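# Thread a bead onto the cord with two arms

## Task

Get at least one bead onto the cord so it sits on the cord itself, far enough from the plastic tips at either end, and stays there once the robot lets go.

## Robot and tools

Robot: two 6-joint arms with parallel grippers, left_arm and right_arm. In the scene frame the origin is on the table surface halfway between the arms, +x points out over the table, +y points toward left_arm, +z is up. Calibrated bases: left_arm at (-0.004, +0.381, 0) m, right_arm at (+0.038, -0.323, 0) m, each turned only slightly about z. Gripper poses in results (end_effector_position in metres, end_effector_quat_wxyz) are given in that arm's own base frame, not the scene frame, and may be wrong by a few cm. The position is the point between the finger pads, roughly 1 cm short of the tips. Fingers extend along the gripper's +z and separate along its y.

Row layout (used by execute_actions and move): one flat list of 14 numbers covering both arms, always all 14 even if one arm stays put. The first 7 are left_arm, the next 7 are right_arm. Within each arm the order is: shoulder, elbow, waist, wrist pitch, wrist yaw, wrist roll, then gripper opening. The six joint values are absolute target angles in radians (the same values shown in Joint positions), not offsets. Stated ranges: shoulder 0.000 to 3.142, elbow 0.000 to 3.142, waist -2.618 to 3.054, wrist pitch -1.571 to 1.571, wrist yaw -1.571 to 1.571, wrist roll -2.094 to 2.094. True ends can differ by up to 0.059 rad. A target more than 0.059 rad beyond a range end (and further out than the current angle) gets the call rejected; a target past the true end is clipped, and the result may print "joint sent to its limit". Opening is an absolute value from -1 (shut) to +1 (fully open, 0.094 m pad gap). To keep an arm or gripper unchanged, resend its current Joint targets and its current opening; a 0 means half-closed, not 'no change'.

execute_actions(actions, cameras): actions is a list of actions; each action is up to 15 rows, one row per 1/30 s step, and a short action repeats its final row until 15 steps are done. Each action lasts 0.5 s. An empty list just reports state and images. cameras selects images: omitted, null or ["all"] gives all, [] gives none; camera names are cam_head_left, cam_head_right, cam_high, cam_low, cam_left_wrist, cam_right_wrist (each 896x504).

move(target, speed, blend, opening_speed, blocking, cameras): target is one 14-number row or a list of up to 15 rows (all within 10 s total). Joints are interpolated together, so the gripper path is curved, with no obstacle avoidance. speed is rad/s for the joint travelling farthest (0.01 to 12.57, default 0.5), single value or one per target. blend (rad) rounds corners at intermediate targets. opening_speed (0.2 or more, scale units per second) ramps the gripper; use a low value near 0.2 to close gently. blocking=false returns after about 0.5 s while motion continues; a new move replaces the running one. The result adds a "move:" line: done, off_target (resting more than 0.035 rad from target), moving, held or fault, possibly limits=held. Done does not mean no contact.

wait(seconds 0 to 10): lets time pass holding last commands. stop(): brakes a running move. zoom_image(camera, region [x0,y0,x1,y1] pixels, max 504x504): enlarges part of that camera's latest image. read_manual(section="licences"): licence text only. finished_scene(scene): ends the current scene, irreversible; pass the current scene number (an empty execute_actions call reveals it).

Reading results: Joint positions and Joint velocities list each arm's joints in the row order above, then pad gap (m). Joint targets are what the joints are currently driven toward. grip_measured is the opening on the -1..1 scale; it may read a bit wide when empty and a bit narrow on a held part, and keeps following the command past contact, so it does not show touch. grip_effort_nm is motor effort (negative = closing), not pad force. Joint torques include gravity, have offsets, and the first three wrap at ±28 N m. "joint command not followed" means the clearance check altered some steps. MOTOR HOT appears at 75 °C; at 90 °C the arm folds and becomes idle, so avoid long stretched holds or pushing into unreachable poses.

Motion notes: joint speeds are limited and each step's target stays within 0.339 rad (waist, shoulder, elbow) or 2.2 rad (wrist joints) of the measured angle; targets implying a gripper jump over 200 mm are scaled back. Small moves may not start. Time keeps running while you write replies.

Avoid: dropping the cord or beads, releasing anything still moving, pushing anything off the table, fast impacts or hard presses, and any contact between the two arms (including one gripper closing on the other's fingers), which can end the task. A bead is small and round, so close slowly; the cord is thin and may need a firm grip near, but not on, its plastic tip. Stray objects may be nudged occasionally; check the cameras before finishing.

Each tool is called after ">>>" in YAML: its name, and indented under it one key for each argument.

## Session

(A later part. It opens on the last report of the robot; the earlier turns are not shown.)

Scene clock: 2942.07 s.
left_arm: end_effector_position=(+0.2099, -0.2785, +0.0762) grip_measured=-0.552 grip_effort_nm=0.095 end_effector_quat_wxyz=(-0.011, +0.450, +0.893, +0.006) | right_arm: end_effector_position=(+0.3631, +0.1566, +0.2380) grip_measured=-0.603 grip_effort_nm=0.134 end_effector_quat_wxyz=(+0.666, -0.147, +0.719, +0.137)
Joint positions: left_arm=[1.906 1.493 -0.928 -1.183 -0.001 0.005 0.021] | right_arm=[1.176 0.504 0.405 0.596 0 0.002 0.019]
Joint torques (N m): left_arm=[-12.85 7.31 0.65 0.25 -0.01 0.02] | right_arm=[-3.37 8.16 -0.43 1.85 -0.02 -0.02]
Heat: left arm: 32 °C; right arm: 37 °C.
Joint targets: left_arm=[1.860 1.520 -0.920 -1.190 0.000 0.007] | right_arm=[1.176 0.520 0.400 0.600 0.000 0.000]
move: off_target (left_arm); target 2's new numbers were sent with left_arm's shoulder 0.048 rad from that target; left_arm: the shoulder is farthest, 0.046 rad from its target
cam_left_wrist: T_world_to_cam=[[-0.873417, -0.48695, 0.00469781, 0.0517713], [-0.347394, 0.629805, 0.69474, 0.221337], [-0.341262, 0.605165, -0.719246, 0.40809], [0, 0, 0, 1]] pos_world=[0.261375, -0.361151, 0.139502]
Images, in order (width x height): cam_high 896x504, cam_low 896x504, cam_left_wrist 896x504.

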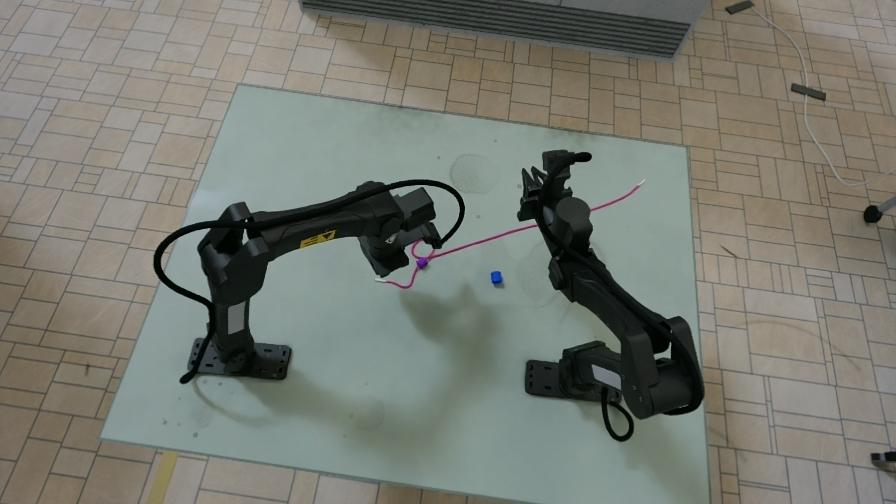

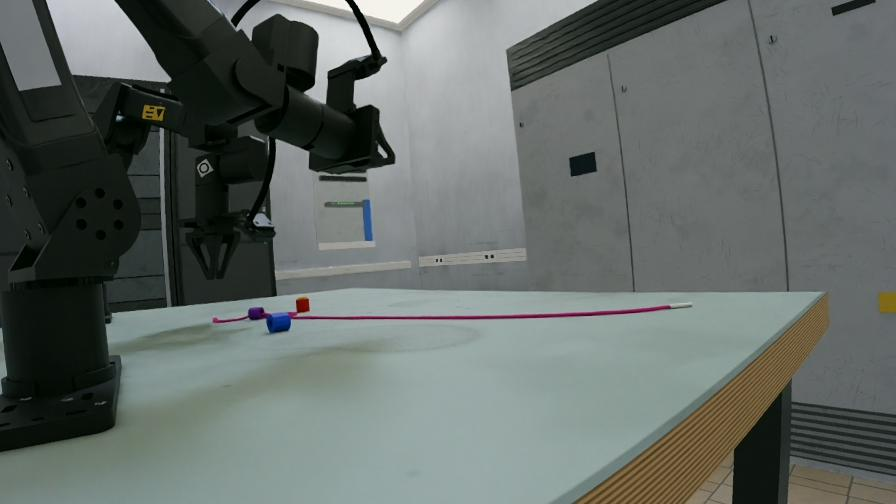

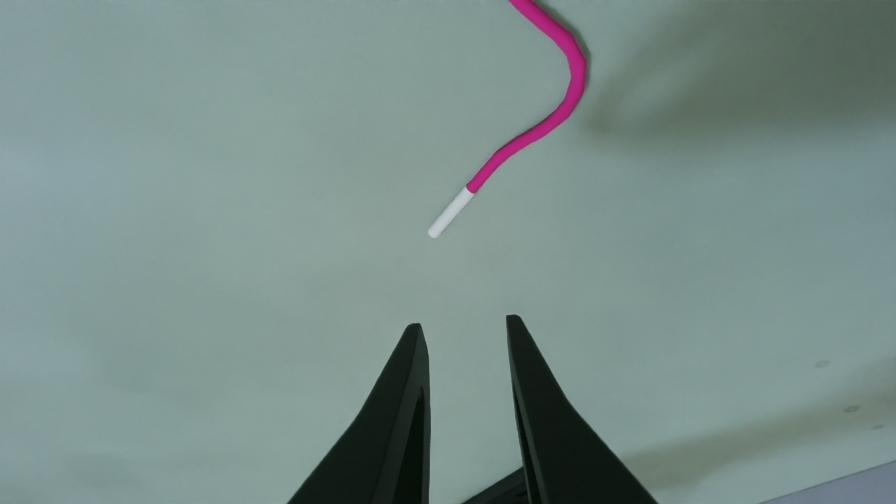

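>>> move:
  target:
    - [1.233, 0.776, -0.84, -0.278, 0.0, 0.007, -0.23, 1.176, 0.520, 0.400, 0.600, 0.0, 0.0, -0.6]
    - [1.881, 0.357, -0.746, 1.126, 0.0, 0.007, -0.23, 1.176, 0.520, 0.400, 0.600, 0.0, 0.0, -0.6]
  speed: 0.5
  blend: [0.05, 0]

>>> zoom_image:
  camera: "cam_low"
  region: [180, 220, 340, 340]

Scene clock: 3131.27 s.
left_arm: end_effector_position=(+0.2918, -0.2732, +0.0295) grip_measured=-0.232 grip_effort_nm=0.105 end_effector_quat_wxyz=(+0.507, +0.311, +0.779, -0.199) | right_arm: end_effector_position=(+0.3631, +0.1566, +0.2380) grip_measured=-0.603 grip_effort_nm=0.134 end_effector_quat_wxyz=(+0.666, -0.147, +0.719, +0.137)
Joint positions: left_arm=[1.867 0.36 -0.755 1.09 -0.001 0.005 0.036] | right_arm=[1.176 0.504 0.405 0.596 0 0.002 0.019]
Joint torques (N m): left_arm=[-5.01 2.93 0.72 1.81 -0.01 0.01] | right_arm=[-3.34 8.23 -0.39 1.84 -0.01 0]
Heat: left arm: 32 °C; right arm: 36 °C.
Joint targets: left_arm=[1.881 0.357 -0.746 1.126 0.000 0.007] | right_arm=[1.176 0.520 0.400 0.600 0.000 0.000]
move: off_target (left_arm); left_arm: the wrist pitch is farthest, 0.036 rad from its target
cam_left_wrist: T_world_to_cam=[[-0.719823, -0.68334, -0.122075, 0.0313702], [-0.597226, 0.699288, -0.392832, 0.402829], [0.353803, -0.209863, -0.911472, -0.0205503], [0, 0, 0, 1]] pos_world=[0.270432, -0.26457, 0.143343]
cam_right_wrist: T_world_to_cam=[[0.384513, -0.917386, -0.102724, 0.0304164], [-0.700781, -0.217653, -0.679362, 0.475387], [0.600879, 0.33321, -0.726578, 0.018408], [0, 0, 0, 1]] pos_world=[0.310386, 0.125239, 0.339459]

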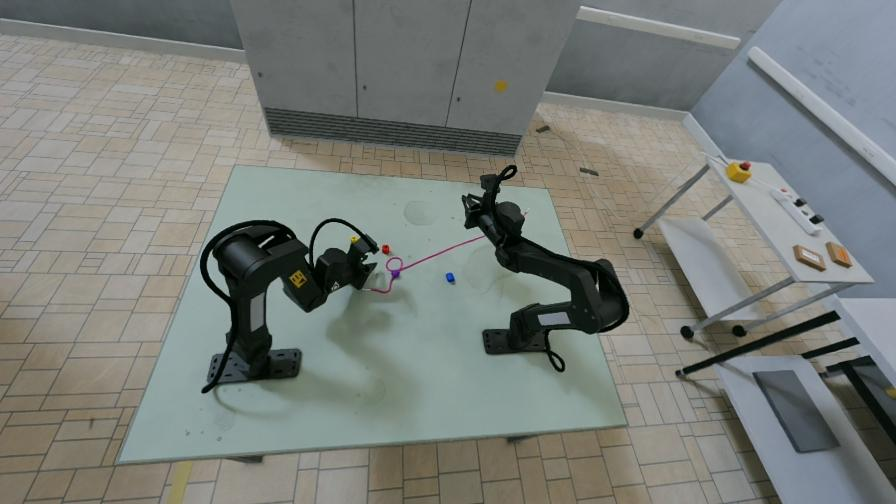

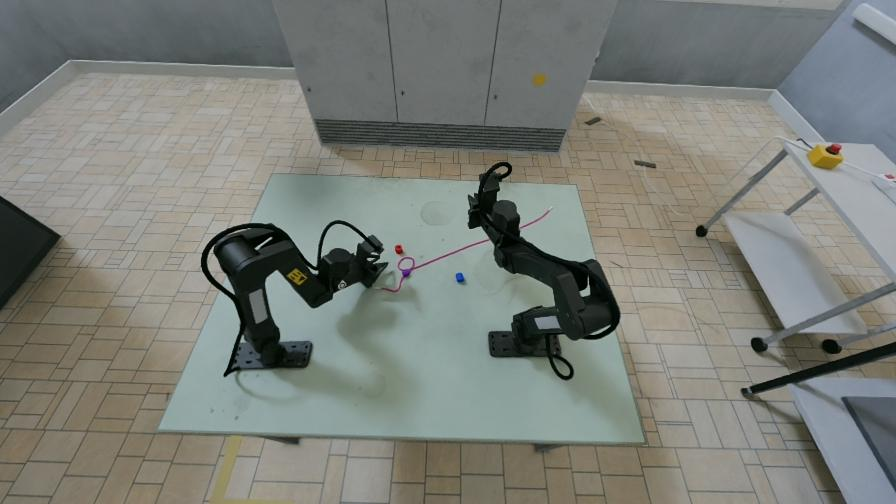

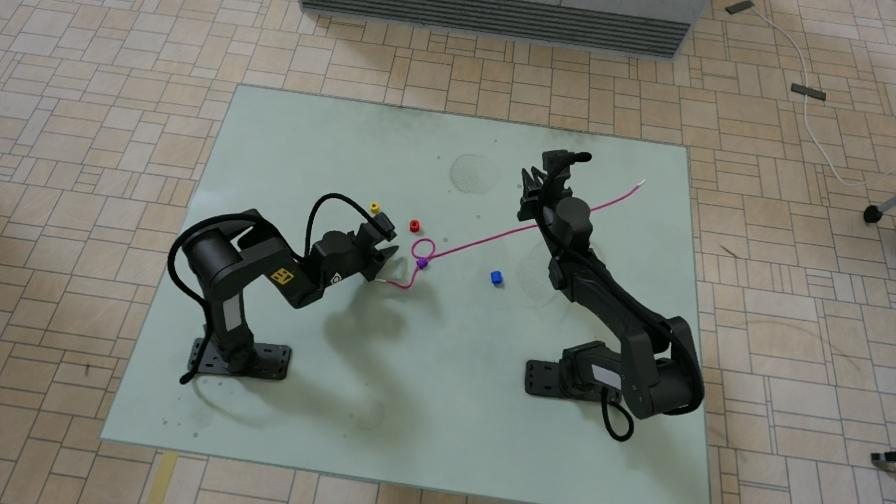

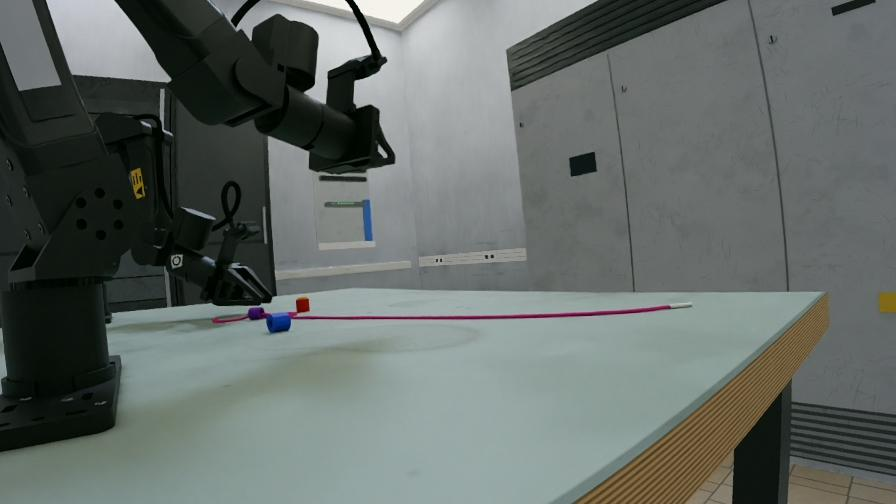

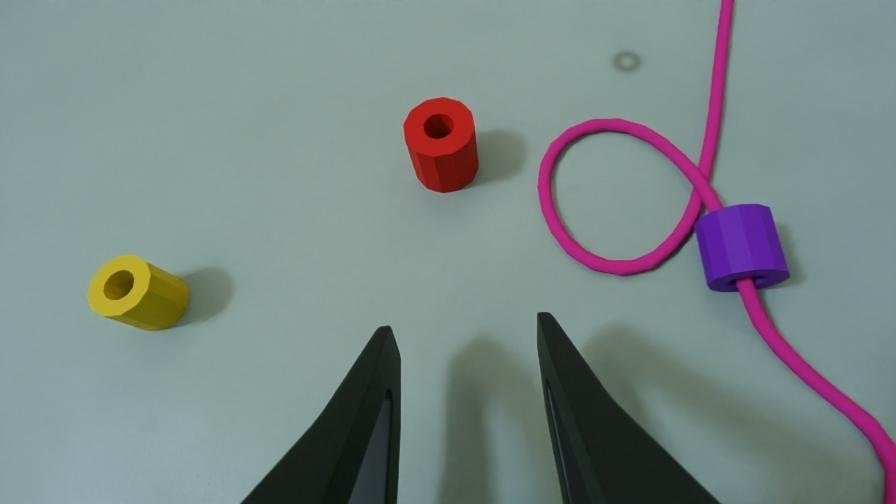

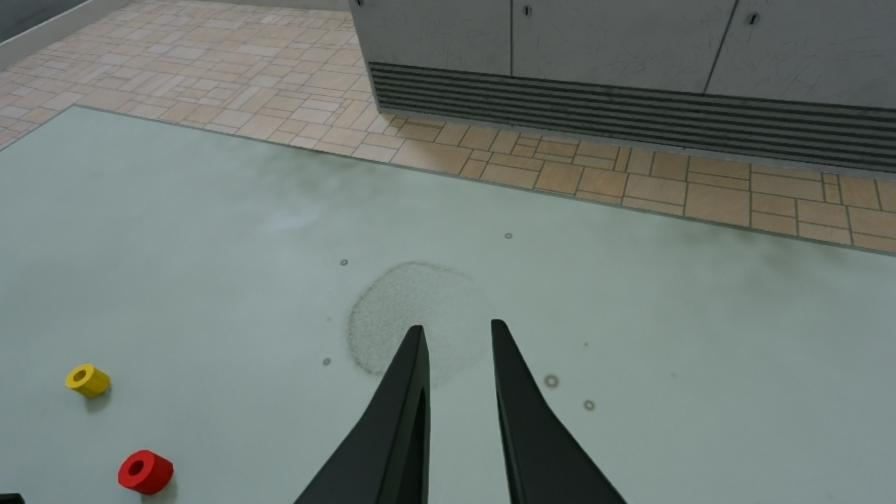

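Scaled by 3.150 (camera's finer frame: 1280x720).

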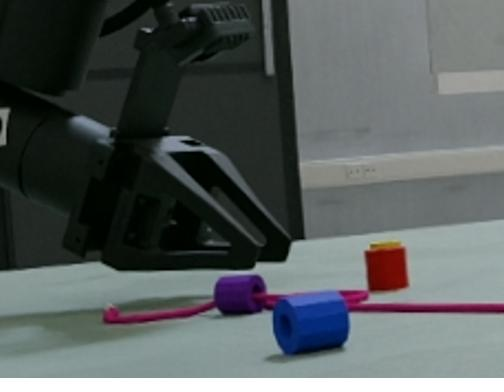

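>>> move:
  target:
    - [1.881, 0.386, -0.738, 1.09, 0.0, 0.007, -0.23, 1.176, 0.520, 0.400, 0.600, 0.0, 0.0, -0.6]
    - [2.056, 0.665, -0.738, 0.978, 0.0, 0.007, -0.23, 1.176, 0.520, 0.400, 0.600, 0.0, 0.0, -0.6]
  speed: 0.15
  cameras: ["cam_low", "cam_left_wrist", "cam_high"]

>>> zoom_image:
  camera: "cam_low"
  region: [180, 220, 340, 340]

Scene clock: 3163.57 s.
left_arm: end_effector_position=(+0.3437, -0.3167, +0.0208) grip_measured=-0.232 grip_effort_nm=0.095 end_effector_quat_wxyz=(+0.504, +0.309, +0.782, -0.196) | right_arm: end_effector_position=(+0.3631, +0.1566, +0.2380) grip_measured=-0.603 grip_effort_nm=0.134 end_effector_quat_wxyz=(+0.666, -0.147, +0.719, +0.137)
Joint positions: left_arm=[2.038 0.644 -0.747 0.966 0 0.005 0.036] | right_arm=[1.176 0.504 0.405 0.596 0 0.002 0.019]
Joint torques (N m): left_arm=[-6.71 5.29 0.7 1.6 -0.01 0.01] | right_arm=[-3.36 8.16 -0.4 1.85 -0.02 0]
Heat: left arm: 30 °C; right arm: 36 °C.
Joint targets: left_arm=[2.056 0.665 -0.738 0.978 0.000 0.007] | right_arm=[1.176 0.520 0.400 0.600 0.000 0.000]
move: done
cam_left_wrist: T_world_to_cam=[[-0.715175, -0.688331, -0.121351, 0.034714], [-0.605622, 0.696946, -0.384041, 0.462768], [0.348922, -0.201164, -0.915307, -0.0514484], [0, 0, 0, 1]] pos_world=[0.323041, -0.308979, 0.134844]
Images, in order (width x height): cam_high 896x504, cam_low 896x504, cam_left_wrist 896x504.

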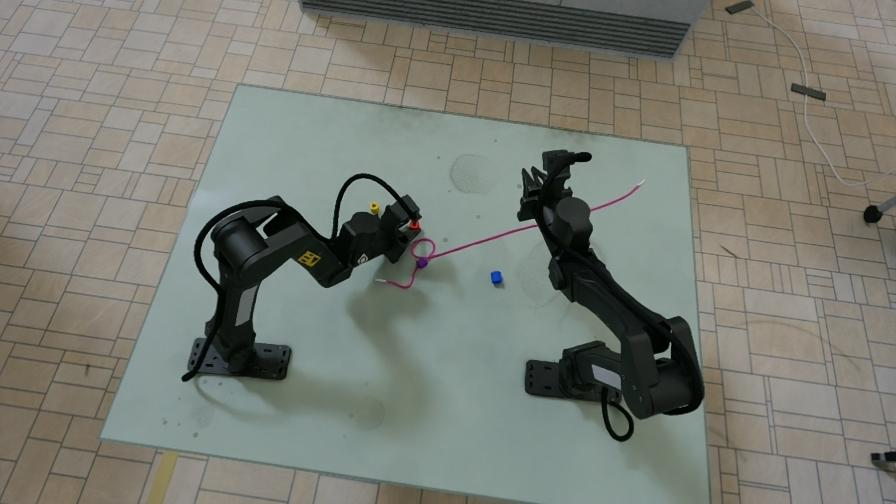

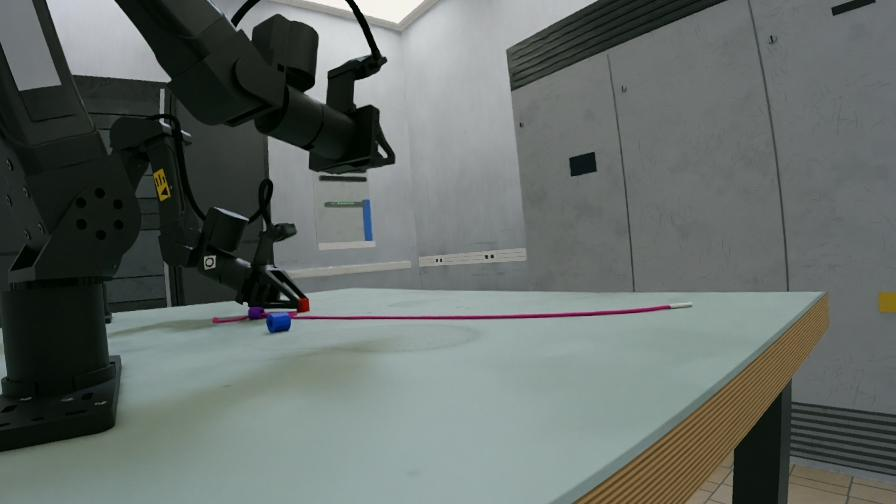

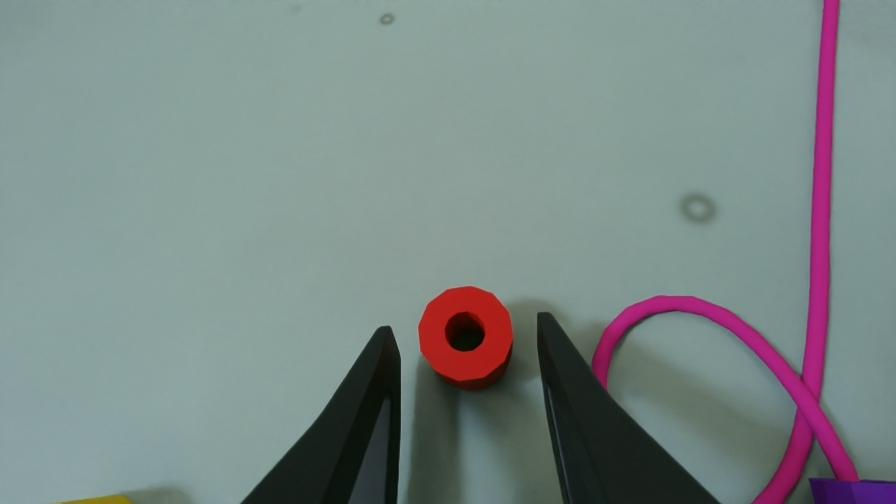

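Scaled by 3.150 (camera's finer frame: 1280x720).

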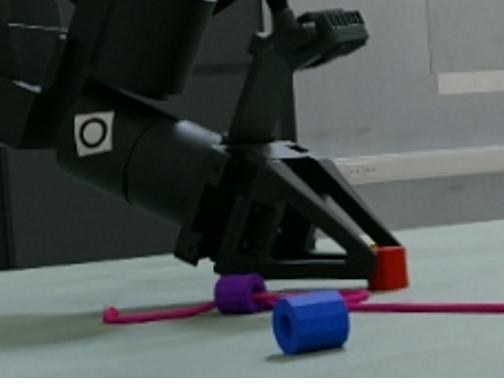

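>>> move:
  target: [2.056, 0.665, -0.738, 0.978, 0.0, 0.007, -0.66, 1.176, 0.520, 0.400, 0.600, 0.0, 0.0, -0.6]
  speed: 0.15
  opening_speed: 0.4
  cameras: ["cam_left_wrist"]

Scene clock: 3170.47 s.
left_arm: end_effector_position=(+0.3436, -0.3167, +0.0207) grip_measured=-0.570 grip_effort_nm=-1.018 end_effector_quat_wxyz=(+0.504, +0.309, +0.782, -0.196) | right_arm: end_effector_position=(+0.3631, +0.1566, +0.2380) grip_measured=-0.603 grip_effort_nm=0.134 end_effector_quat_wxyz=(+0.666, -0.147, +0.719, +0.137)
Joint positions: left_arm=[2.038 0.644 -0.747 0.965 0 0.005 0.02] | right_arm=[1.176 0.504 0.405 0.596 0 0.002 0.019]
Joint torques (N m): left_arm=[-6.71 5.27 0.69 1.62 -0.01 0.01] | right_arm=[-3.44 8.2 -0.42 1.83 -0.01 -0.01]
Heat: left arm: 30 °C; right arm: 36 °C.
Joint targets: left_arm=[2.056 0.665 -0.738 0.978 0.000 0.007] | right_arm=[1.176 0.520 0.400 0.600 0.000 0.000]
move: done
cam_left_wrist: T_world_to_cam=[[-0.71524, -0.688265, -0.121336, 0.0347414], [-0.605832, 0.697155, -0.38333, 0.462767], [0.348423, -0.200664, -0.915607, -0.0511839], [0, 0, 0, 1]] pos_world=[0.323041, -0.30898, 0.134744]

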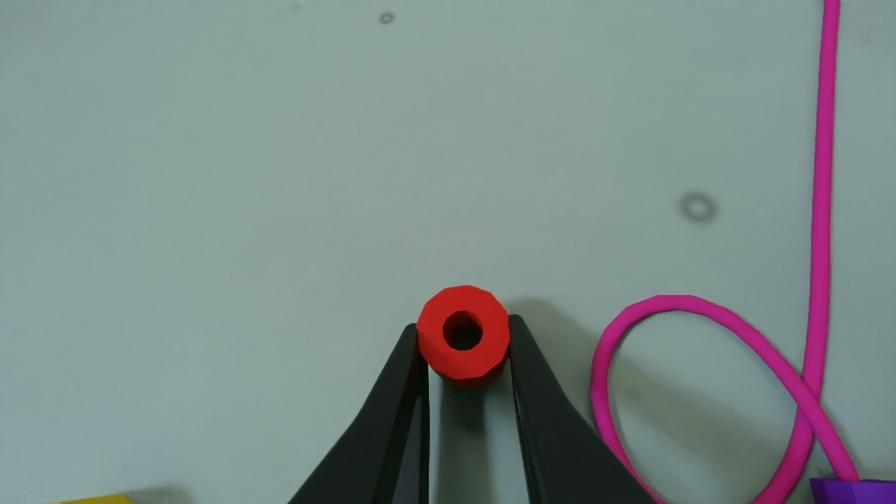

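>>> move:
  target:
    - [2.056, 0.665, -0.738, 0.978, 0.0, 0.007, -0.23, 1.176, 0.520, 0.400, 0.600, 0.0, 0.0, -0.6]
    - [1.84, 0.40, -0.738, 1.10, 0.0, 0.007, -0.23, 1.176, 0.520, 0.400, 0.600, 0.0, 0.0, -0.6]
    - [1.40, 0.60, -0.738, 0.30, 0.0, 0.007, -0.23, 1.176, 0.520, 0.400, 0.600, 0.0, 0.0, -0.6]
  speed: [0.15, 0.15, 0.4]
  opening_speed: 0.4

>>> zoom_image:
  camera: "cam_low"
  region: [180, 220, 340, 340]

Scene clock: 3246.93 s.
left_arm: end_effector_position=(+0.2925, -0.2693, +0.0995) grip_measured=-0.232 grip_effort_nm=0.100 end_effector_quat_wxyz=(+0.447, +0.322, +0.816, -0.173) | right_arm: end_effector_position=(+0.3631, +0.1566, +0.2380) grip_measured=-0.603 grip_effort_nm=0.134 end_effector_quat_wxyz=(+0.666, -0.147, +0.719, +0.137)
Joint positions: left_arm=[1.43 0.572 -0.747 0.286 0 0.005 0.036] | right_arm=[1.176 0.504 0.405 0.596 0 0.002 0.019]
Joint torques (N m): left_arm=[-7.43 7.83 0.7 1.58 -0.03 0.01] | right_arm=[-3.36 8.18 -0.46 1.85 -0.02 -0.01]
Heat: left arm: 30 °C; right arm: 36 °C.
Joint targets: left_arm=[1.400 0.600 -0.738 0.300 0.000 0.007] | right_arm=[1.176 0.520 0.400 0.600 0.000 0.000]
move: done
cam_left_wrist: T_world_to_cam=[[-0.727652, -0.676711, -0.112179, 0.0461046], [-0.639, 0.728186, -0.247839, 0.433609], [0.249403, -0.108658, -0.962285, 0.106631], [0, 0, 0, 1]] pos_world=[0.28403, -0.272963, 0.215246]
cam_right_wrist: T_world_to_cam=[[0.384513, -0.917386, -0.102724, 0.0304164], [-0.700781, -0.217653, -0.679362, 0.475387], [0.600879, 0.33321, -0.726578, 0.018408], [0, 0, 0, 1]] pos_world=[0.310386, 0.125239, 0.339459]

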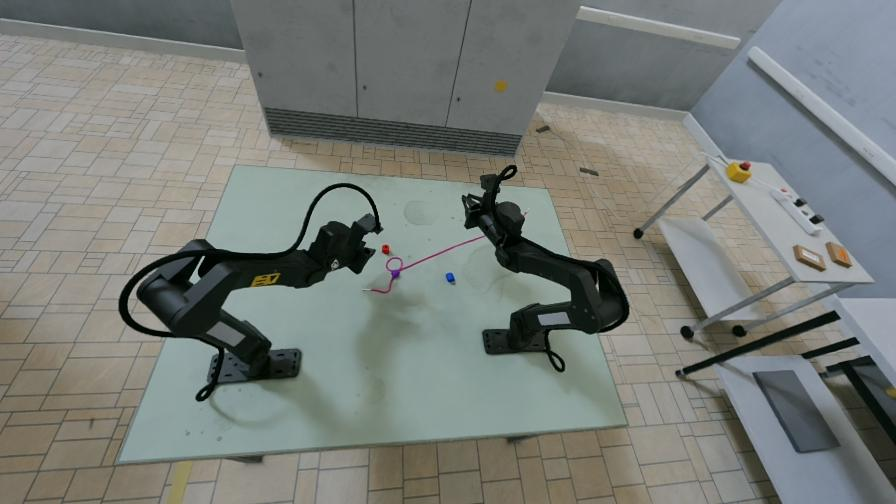

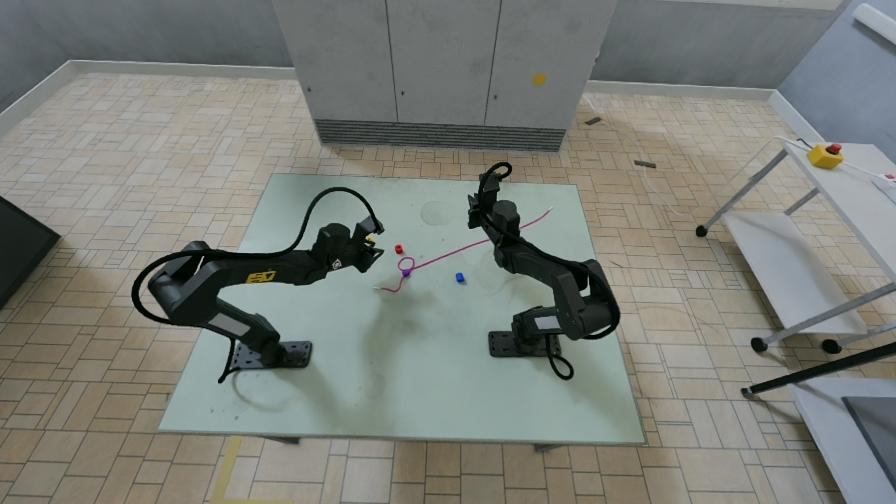

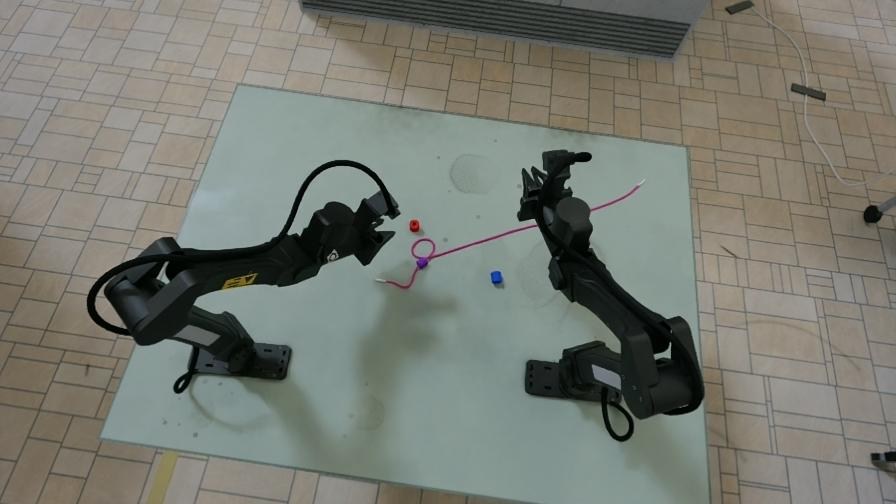

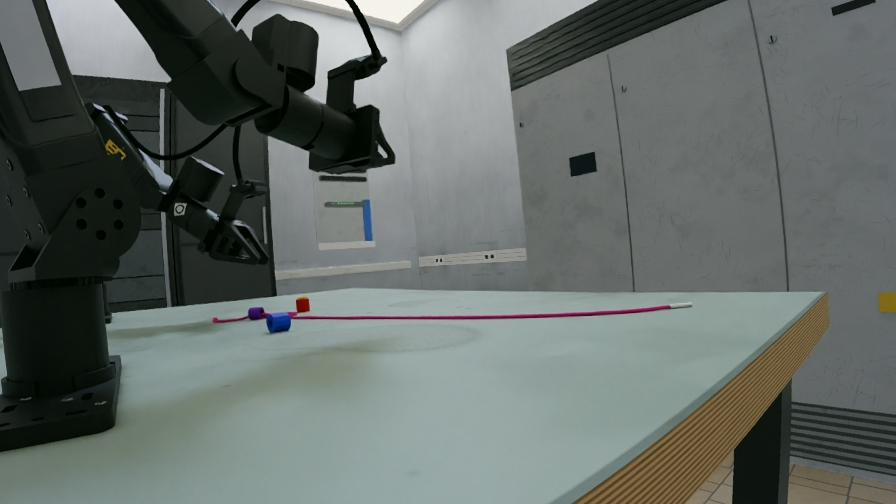

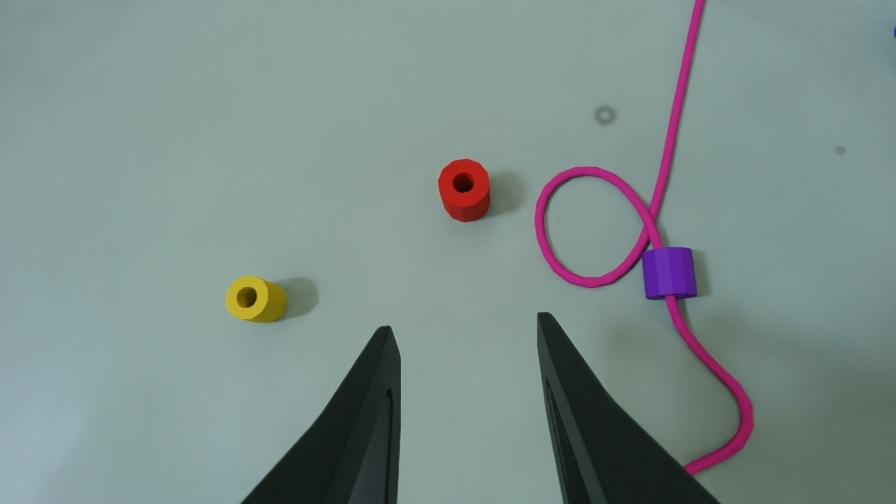

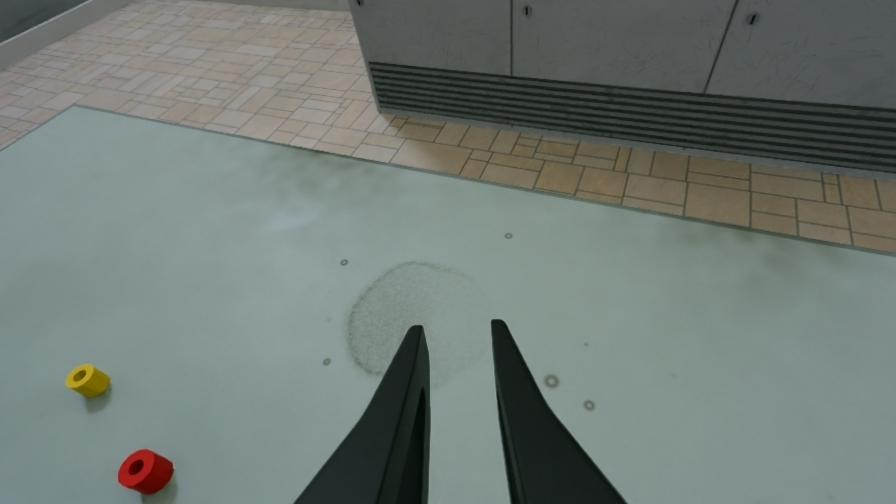

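Scaled by 3.150 (camera's finer frame: 1280x720).

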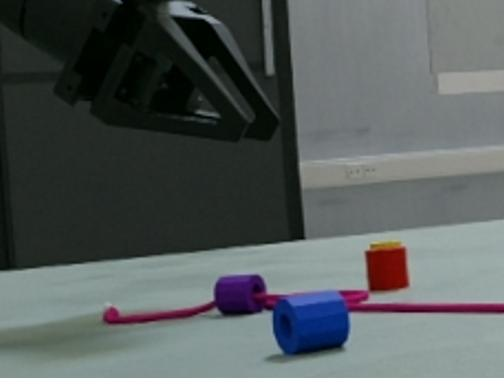

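>>> finished_scene:
  scene: 1

The scene is finished: the task was done.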